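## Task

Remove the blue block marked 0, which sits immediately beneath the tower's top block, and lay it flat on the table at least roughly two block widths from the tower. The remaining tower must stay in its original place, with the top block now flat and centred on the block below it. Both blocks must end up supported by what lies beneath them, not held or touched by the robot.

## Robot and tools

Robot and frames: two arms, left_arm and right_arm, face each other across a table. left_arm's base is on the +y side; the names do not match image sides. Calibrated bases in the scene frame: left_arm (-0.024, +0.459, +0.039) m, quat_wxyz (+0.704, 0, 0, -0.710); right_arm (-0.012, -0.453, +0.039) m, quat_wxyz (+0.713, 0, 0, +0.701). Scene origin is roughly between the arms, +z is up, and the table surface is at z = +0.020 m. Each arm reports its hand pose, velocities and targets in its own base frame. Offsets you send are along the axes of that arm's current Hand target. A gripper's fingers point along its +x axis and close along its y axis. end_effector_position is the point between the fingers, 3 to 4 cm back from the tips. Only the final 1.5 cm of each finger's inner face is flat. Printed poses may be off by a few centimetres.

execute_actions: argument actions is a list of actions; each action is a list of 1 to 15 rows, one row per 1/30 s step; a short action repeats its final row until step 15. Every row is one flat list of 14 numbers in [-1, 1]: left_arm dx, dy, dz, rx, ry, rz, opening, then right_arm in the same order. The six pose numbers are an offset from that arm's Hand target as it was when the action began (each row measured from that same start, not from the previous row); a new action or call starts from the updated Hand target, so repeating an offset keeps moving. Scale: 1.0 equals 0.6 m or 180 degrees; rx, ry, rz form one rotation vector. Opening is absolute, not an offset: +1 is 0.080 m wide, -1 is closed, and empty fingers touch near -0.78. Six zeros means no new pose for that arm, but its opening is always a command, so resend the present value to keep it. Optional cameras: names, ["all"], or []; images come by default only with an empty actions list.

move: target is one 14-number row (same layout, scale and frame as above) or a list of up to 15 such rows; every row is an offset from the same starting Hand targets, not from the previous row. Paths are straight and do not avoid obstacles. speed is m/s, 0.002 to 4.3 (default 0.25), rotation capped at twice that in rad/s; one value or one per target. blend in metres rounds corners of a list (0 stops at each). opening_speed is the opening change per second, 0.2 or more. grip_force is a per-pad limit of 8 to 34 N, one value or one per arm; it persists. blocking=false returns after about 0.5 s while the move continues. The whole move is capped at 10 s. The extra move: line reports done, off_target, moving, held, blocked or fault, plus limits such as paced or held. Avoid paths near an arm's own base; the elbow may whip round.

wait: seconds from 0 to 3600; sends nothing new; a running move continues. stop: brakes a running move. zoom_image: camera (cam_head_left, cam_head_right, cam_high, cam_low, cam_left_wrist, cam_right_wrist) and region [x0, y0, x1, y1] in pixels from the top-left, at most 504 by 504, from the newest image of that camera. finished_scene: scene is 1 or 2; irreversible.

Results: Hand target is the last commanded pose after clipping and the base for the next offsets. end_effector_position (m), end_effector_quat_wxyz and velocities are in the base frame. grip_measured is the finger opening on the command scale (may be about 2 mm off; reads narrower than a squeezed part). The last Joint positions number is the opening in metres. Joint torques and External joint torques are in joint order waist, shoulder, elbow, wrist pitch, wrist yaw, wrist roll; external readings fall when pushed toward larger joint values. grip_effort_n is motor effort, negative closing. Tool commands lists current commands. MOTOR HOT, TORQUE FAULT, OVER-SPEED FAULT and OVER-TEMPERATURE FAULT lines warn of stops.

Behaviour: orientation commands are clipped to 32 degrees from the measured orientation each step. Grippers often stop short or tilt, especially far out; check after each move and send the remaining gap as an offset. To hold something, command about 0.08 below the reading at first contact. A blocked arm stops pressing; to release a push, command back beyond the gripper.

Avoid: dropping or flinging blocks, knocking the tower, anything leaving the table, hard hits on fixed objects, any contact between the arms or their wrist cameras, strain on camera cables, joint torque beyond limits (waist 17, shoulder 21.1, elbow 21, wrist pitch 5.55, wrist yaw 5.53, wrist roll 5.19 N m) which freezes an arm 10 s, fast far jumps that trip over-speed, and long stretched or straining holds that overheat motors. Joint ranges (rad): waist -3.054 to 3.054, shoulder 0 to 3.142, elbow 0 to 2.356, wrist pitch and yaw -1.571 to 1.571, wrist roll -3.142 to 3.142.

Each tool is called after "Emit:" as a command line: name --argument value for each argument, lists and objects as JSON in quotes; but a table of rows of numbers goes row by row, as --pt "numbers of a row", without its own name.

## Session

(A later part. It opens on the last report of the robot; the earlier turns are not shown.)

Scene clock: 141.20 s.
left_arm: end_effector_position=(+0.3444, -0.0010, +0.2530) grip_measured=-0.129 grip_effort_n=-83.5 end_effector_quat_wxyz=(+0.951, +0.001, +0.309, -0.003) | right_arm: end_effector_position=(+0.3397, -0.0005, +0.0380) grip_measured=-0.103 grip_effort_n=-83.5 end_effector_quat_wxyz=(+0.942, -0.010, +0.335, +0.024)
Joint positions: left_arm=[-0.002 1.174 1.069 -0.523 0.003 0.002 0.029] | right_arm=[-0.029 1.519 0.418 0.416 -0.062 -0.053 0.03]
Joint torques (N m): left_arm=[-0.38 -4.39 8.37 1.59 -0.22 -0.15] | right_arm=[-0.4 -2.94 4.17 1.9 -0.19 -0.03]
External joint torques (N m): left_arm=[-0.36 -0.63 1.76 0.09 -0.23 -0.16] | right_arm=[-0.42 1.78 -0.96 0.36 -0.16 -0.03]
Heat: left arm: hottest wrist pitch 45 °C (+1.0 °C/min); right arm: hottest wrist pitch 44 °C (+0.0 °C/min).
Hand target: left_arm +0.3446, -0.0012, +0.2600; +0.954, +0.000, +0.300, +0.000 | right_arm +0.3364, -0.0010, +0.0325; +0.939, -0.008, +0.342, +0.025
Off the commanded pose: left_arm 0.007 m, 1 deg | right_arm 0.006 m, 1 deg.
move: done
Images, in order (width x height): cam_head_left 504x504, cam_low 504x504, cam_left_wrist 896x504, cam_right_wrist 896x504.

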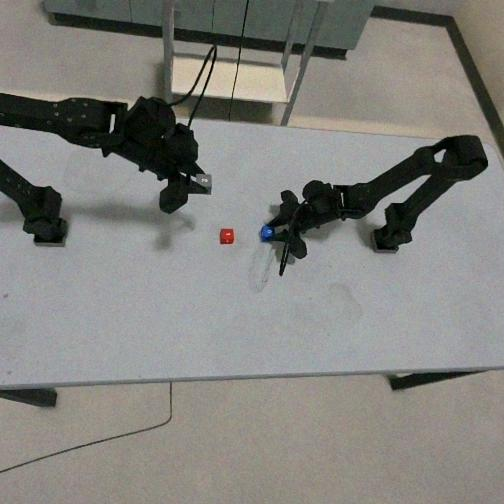

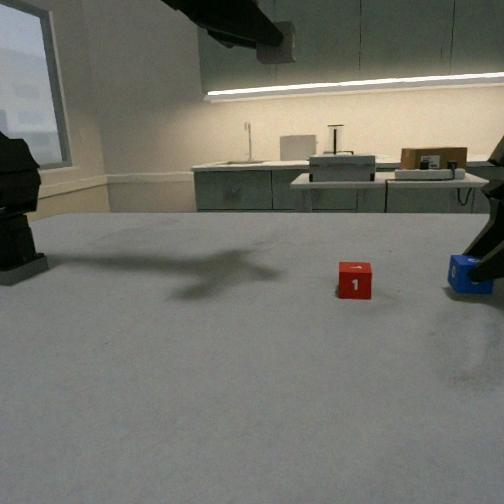

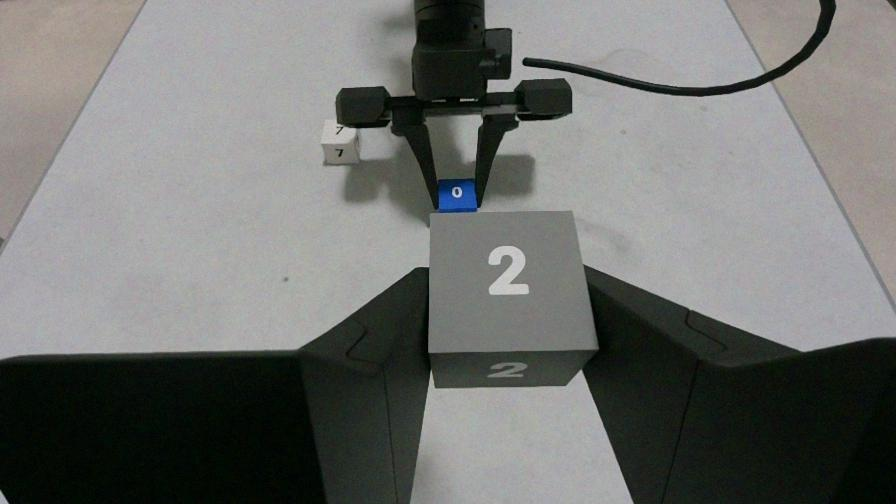

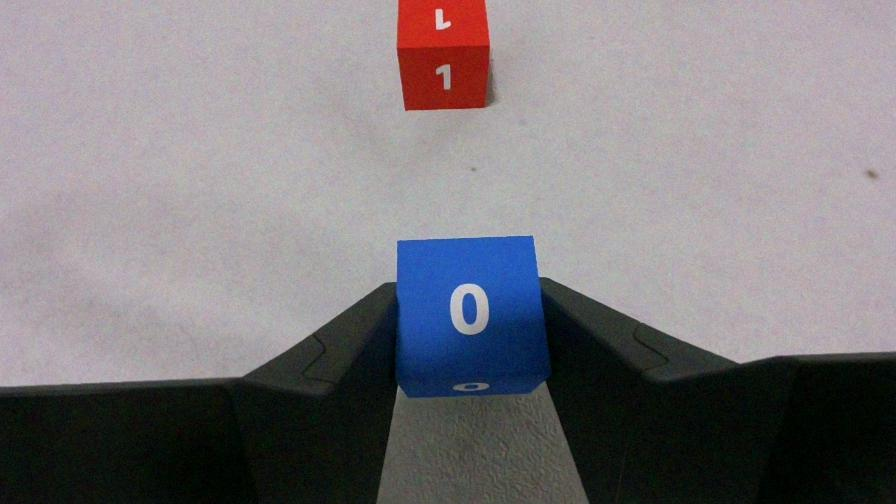

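Emit:
move --pt "0 0 0 0 0 0 -0.3 0.0086 0 -0.0102 0 0 0 -0.3" --pt "0 0 0 0 0 0 -0.3 0.0086 0 -0.0102 0 0 0 0.2" --speed 0.05 --opening_speed 1 --cameras '["cam_low","cam_right_wrist"]'

Emit:
zoom_image --camera "cam_low" --region '[300, 150, 500, 350]'

Scene clock: 149.60 s.
left_arm: end_effector_position=(+0.3444, -0.0010, +0.2530) grip_measured=-0.129 grip_effort_n=-83.5 end_effector_quat_wxyz=(+0.951, +0.001, +0.309, -0.003) | right_arm: end_effector_position=(+0.3398, -0.0005, +0.0299) grip_measured=+0.195 grip_effort_n=21.6 end_effector_quat_wxyz=(+0.942, -0.010, +0.335, +0.024)
Joint positions: left_arm=[-0.002 1.174 1.069 -0.523 0.003 0.002 0.029] | right_arm=[-0.029 1.559 0.405 0.469 -0.062 -0.053 0.044]
Joint torques (N m): left_arm=[-0.28 -4.43 8.45 1.58 -0.22 -0.14] | right_arm=[-0.4 -2.98 3.94 1.89 -0.19 -0.03]
External joint torques (N m): left_arm=[-0.26 -0.57 1.76 0.06 -0.22 -0.14] | right_arm=[-0.38 1.8 -0.93 0.36 -0.16 -0.03]
Heat: left arm: hottest wrist pitch 44 °C (+0.0 °C/min); right arm: hottest wrist pitch 44 °C (+0.0 °C/min).
Hand target: left_arm +0.3446, -0.0012, +0.2600; +0.954, +0.000, +0.300, +0.000 | right_arm +0.3364, -0.0010, +0.0245; +0.939, -0.008, +0.342, +0.025
Off the commanded pose: left_arm 0.007 m, 1 deg | right_arm 0.006 m, 1 deg.
move: done

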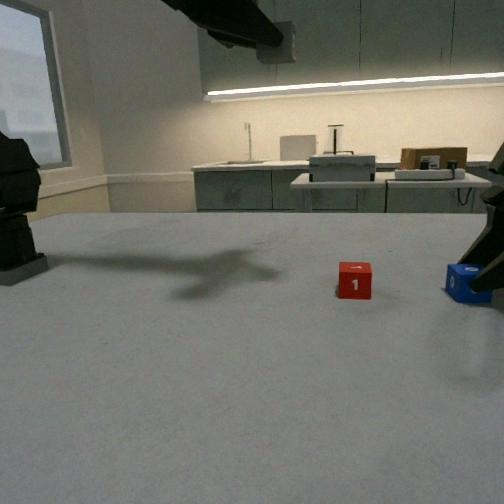

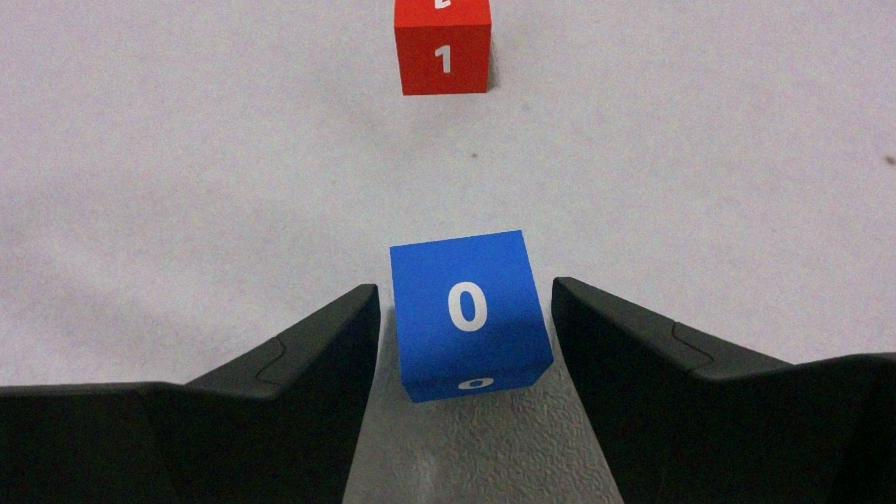

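Scaled by 2.520.

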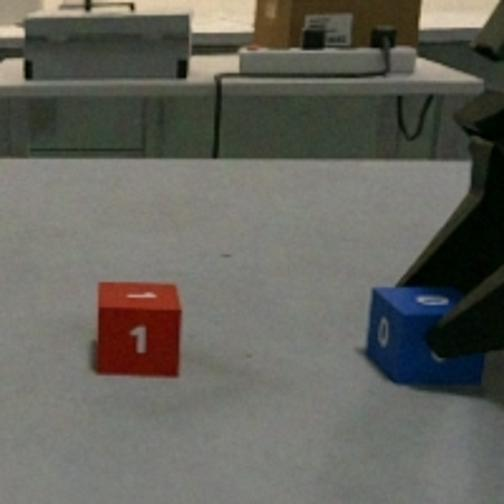

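Emit:
move --pt "0 0 0 0 0 0 -0.3 -0.25 0 0 0 0 0 0.2" --pt "0.2947 0 -0.1927 0 0 0 -0.3 -0.25 0 0 0 0 0 0.2" --speed 0.18 --blend 0.05 --cameras '["cam_low","cam_left_wrist","cam_right_wrist","cam_head_left"]'

Emit:
zoom_image --camera "cam_low" --region '[280, 180, 430, 330]'

Emit:
zoom_image --camera "cam_right_wrist" --region '[340, 0, 590, 250]'

Scene clock: 156.67 s.
left_arm: end_effector_position=(+0.4230, -0.0012, +0.0655) grip_measured=-0.129 grip_effort_n=-83.5 end_effector_quat_wxyz=(+0.954, +0.001, +0.300, -0.003) | right_arm: end_effector_position=(+0.2197, -0.0067, +0.1132) grip_measured=+0.196 grip_effort_n=21.6 end_effector_quat_wxyz=(+0.936, -0.008, +0.352, +0.025)
Joint positions: left_arm=[-0.002 1.728 0.727 0.393 0.003 0.002 0.029] | right_arm=[-0.12 0.617 0.382 -0.492 -0.131 -0.112 0.044]
Joint torques (N m): left_arm=[-0.12 -5.56 5.43 1.81 -0.17 -0.09] | right_arm=[-0.42 -0.9 9.56 1.6 -0.22 -0.04]
External joint torques (N m): left_arm=[-0.12 0.88 0.16 0.31 -0.17 -0.09] | right_arm=[-0.42 -0.27 2.59 0.08 -0.16 -0.04]
Heat: left arm: hottest wrist pitch 43 °C (-1.0 °C/min); right arm: hottest wrist pitch 44 °C (+0.0 °C/min).
Hand target: left_arm +0.4233, -0.0011, +0.0639; +0.954, +0.000, +0.300, +0.000 | right_arm +0.2217, -0.0071, +0.1210; +0.939, -0.009, +0.342, +0.025
Off the commanded pose: left_arm 0.002 m, 0 deg | right_arm 0.008 m, 1 deg.
move: done
Images, in order (width x height): cam_head_left 504x504, cam_low 504x504, cam_left_wrist 896x504, cam_right_wrist 896x504.

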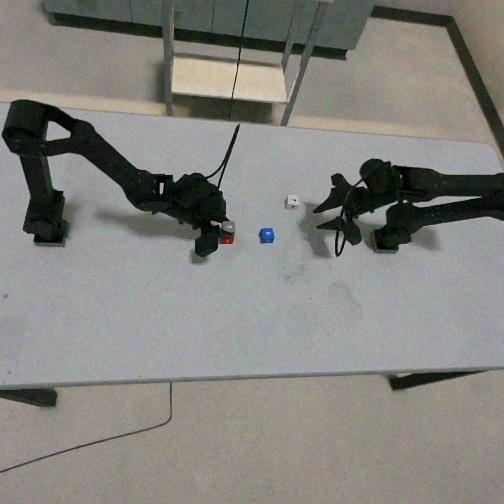

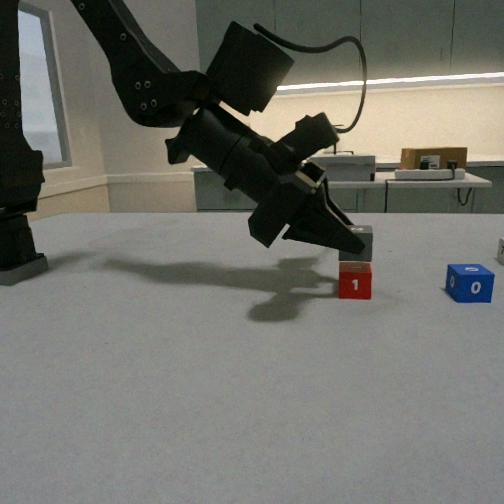

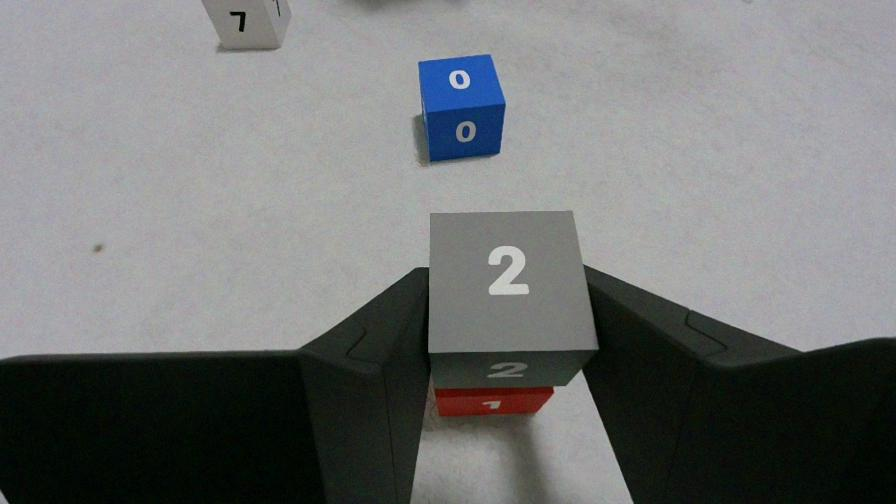

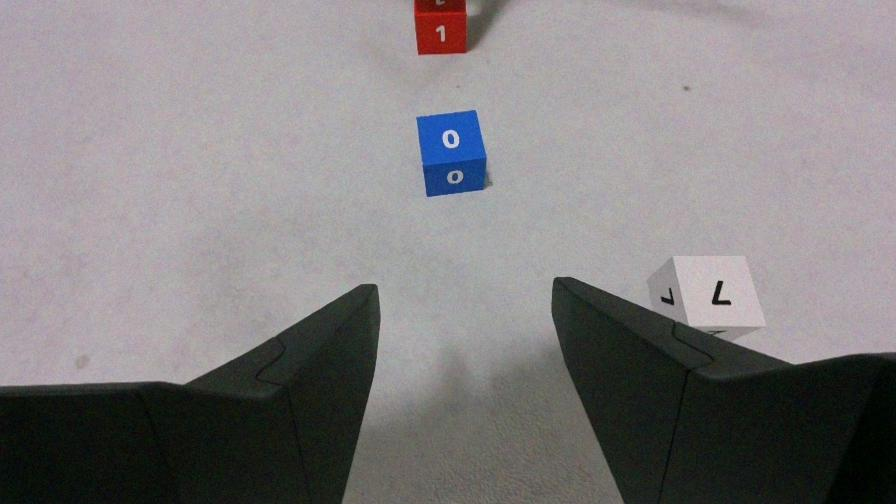

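Scaled by 3.360.

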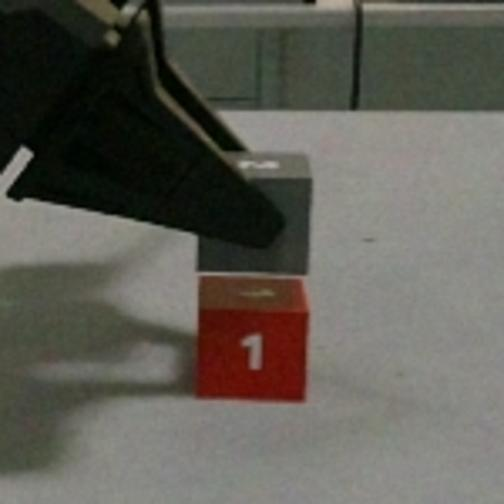

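Scaled by 2.016.

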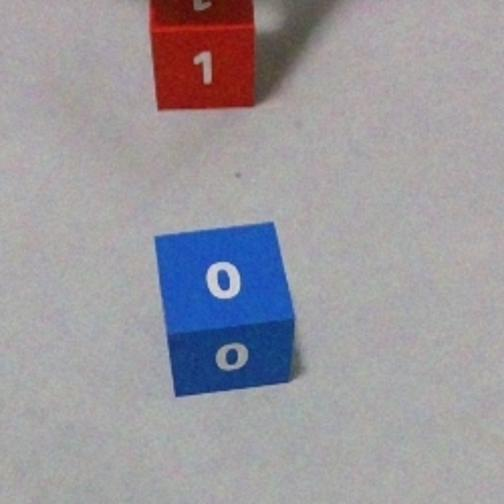

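Emit:
move --target '[0.0119,0,-0.0171,0,0,0,-0.3,0,0,0,0,0,0,0.2]' --speed 0.05 --cameras '["cam_low","cam_left_wrist"]'

Emit:
zoom_image --camera "cam_low" --region '[280, 180, 430, 330]'

Scene clock: 164.60 s.
left_arm: end_effector_position=(+0.4243, -0.0012, +0.0545) grip_measured=-0.129 grip_effort_n=-83.5 end_effector_quat_wxyz=(+0.955, +0.001, +0.298, -0.003) | right_arm: end_effector_position=(+0.2197, -0.0067, +0.1132) grip_measured=+0.196 grip_effort_n=21.6 end_effector_quat_wxyz=(+0.936, -0.008, +0.352, +0.025)
Joint positions: left_arm=[-0.002 1.769 0.712 0.453 0.003 0.002 0.029] | right_arm=[-0.12 0.617 0.382 -0.492 -0.131 -0.112 0.044]
Joint torques (N m): left_arm=[-0.11 -5.63 4.72 1.87 -0.22 -0.13] | right_arm=[-0.41 -0.91 9.55 1.61 -0.22 -0.04]
External joint torques (N m): left_arm=[-0.12 1.01 -0.43 0.34 -0.21 -0.13] | right_arm=[-0.41 -0.3 2.64 0.11 -0.16 -0.04]
Heat: left arm: hottest wrist pitch 44 °C (+1.0 °C/min); right arm: hottest wrist pitch 44 °C (+0.0 °C/min).
Hand target: left_arm +0.4234, -0.0011, +0.0514; +0.954, +0.000, +0.300, +0.000 | right_arm +0.2217, -0.0071, +0.1210; +0.939, -0.009, +0.342, +0.025
Off the commanded pose: left_arm 0.003 m, 0 deg | right_arm 0.008 m, 1 deg.
move: done

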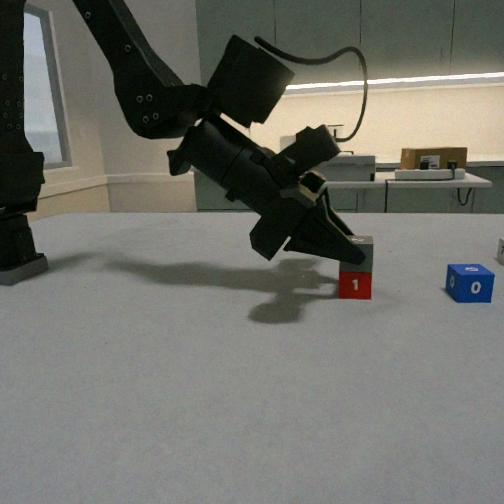

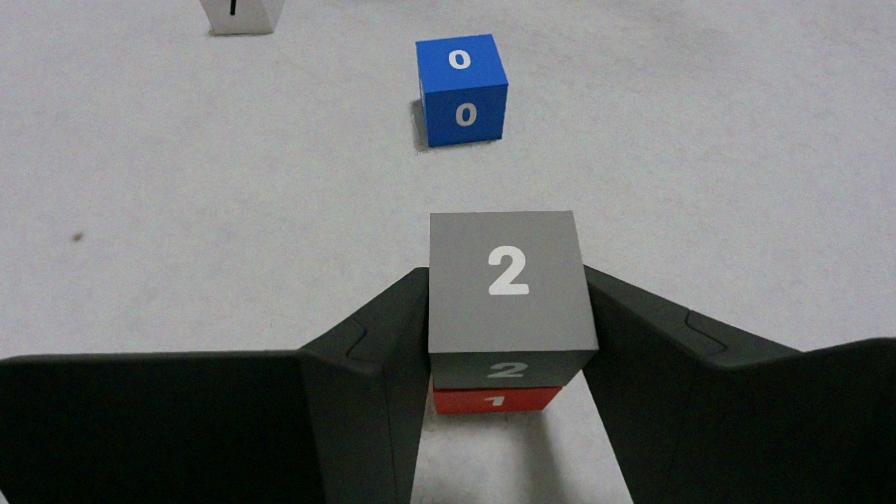

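Scaled by 3.360.

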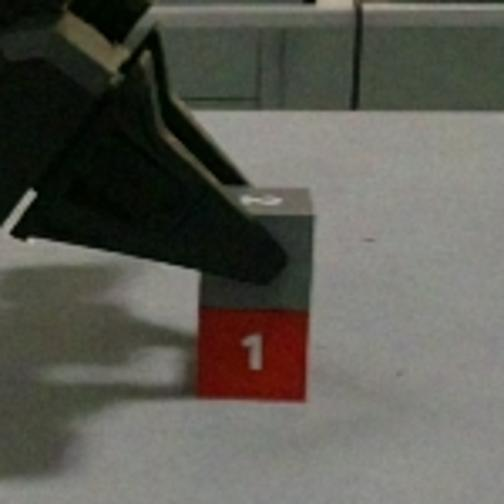

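Emit:
move --pt "0.001 0 -0.003 0 0 0 -0.3 0 0 0 0 0 0 0.2" --pt "0.001 0 -0.003 0 0 0 0.5 0 0 0 0 0 0 0.2" --pt "-0.2 0 0.01 0 0 0 0.5 0 0 0 0 0 0 0.2" --speed '[0.03,0.03,0.12]' --opening_speed 0.6 --cameras '["cam_low","cam_left_wrist"]'

Emit:
zoom_image --camera "cam_low" --region '[280, 180, 430, 330]'

Scene clock: 173.43 s.
left_arm: end_effector_position=(+0.3299, -0.0010, +0.1242) grip_measured=+0.497 grip_effort_n=16.5 end_effector_quat_wxyz=(+0.953, +0.001, +0.302, -0.003) | right_arm: end_effector_position=(+0.2197, -0.0067, +0.1132) grip_measured=+0.196 grip_effort_n=21.6 end_effector_quat_wxyz=(+0.936, -0.008, +0.352, +0.025)
Joint positions: left_arm=[-0.002 1.178 0.541 0.023 0.003 0.002 0.057] | right_arm=[-0.12 0.617 0.382 -0.492 -0.131 -0.112 0.044]
Joint torques (N m): left_arm=[-0.21 -4.36 5.97 1.51 -0.24 -0.16] | right_arm=[-0.41 -0.91 9.56 1.61 -0.22 -0.03]
External joint torques (N m): left_arm=[-0.18 -0.91 -0.28 0.02 -0.24 -0.16] | right_arm=[-0.41 -0.34 2.7 0.13 -0.16 -0.04]
Heat: left arm: hottest wrist pitch 44 °C (+1.0 °C/min); right arm: hottest wrist pitch 43 °C (-1.0 °C/min).
Hand target: left_arm +0.3284, -0.0011, +0.1250; +0.954, +0.000, +0.300, +0.000 | right_arm +0.2217, -0.0071, +0.1210; +0.939, -0.009, +0.342, +0.025
Off the commanded pose: left_arm 0.002 m, 0 deg | right_arm 0.008 m, 1 deg.
move: done

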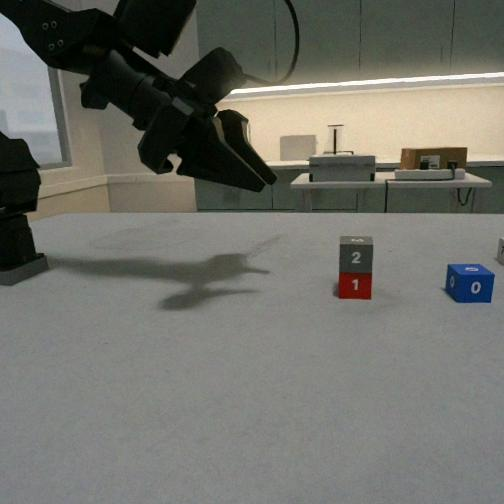

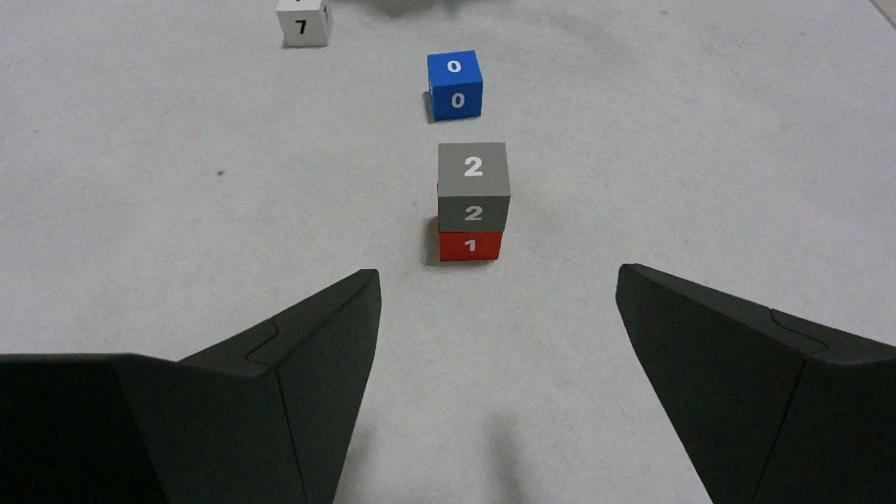

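Scaled by 3.360.

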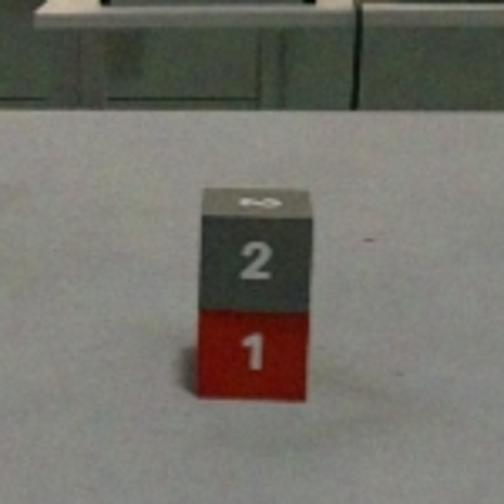

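Well placed.

Emit:
finished_scene --scene 1

The scene is finished: the task was done.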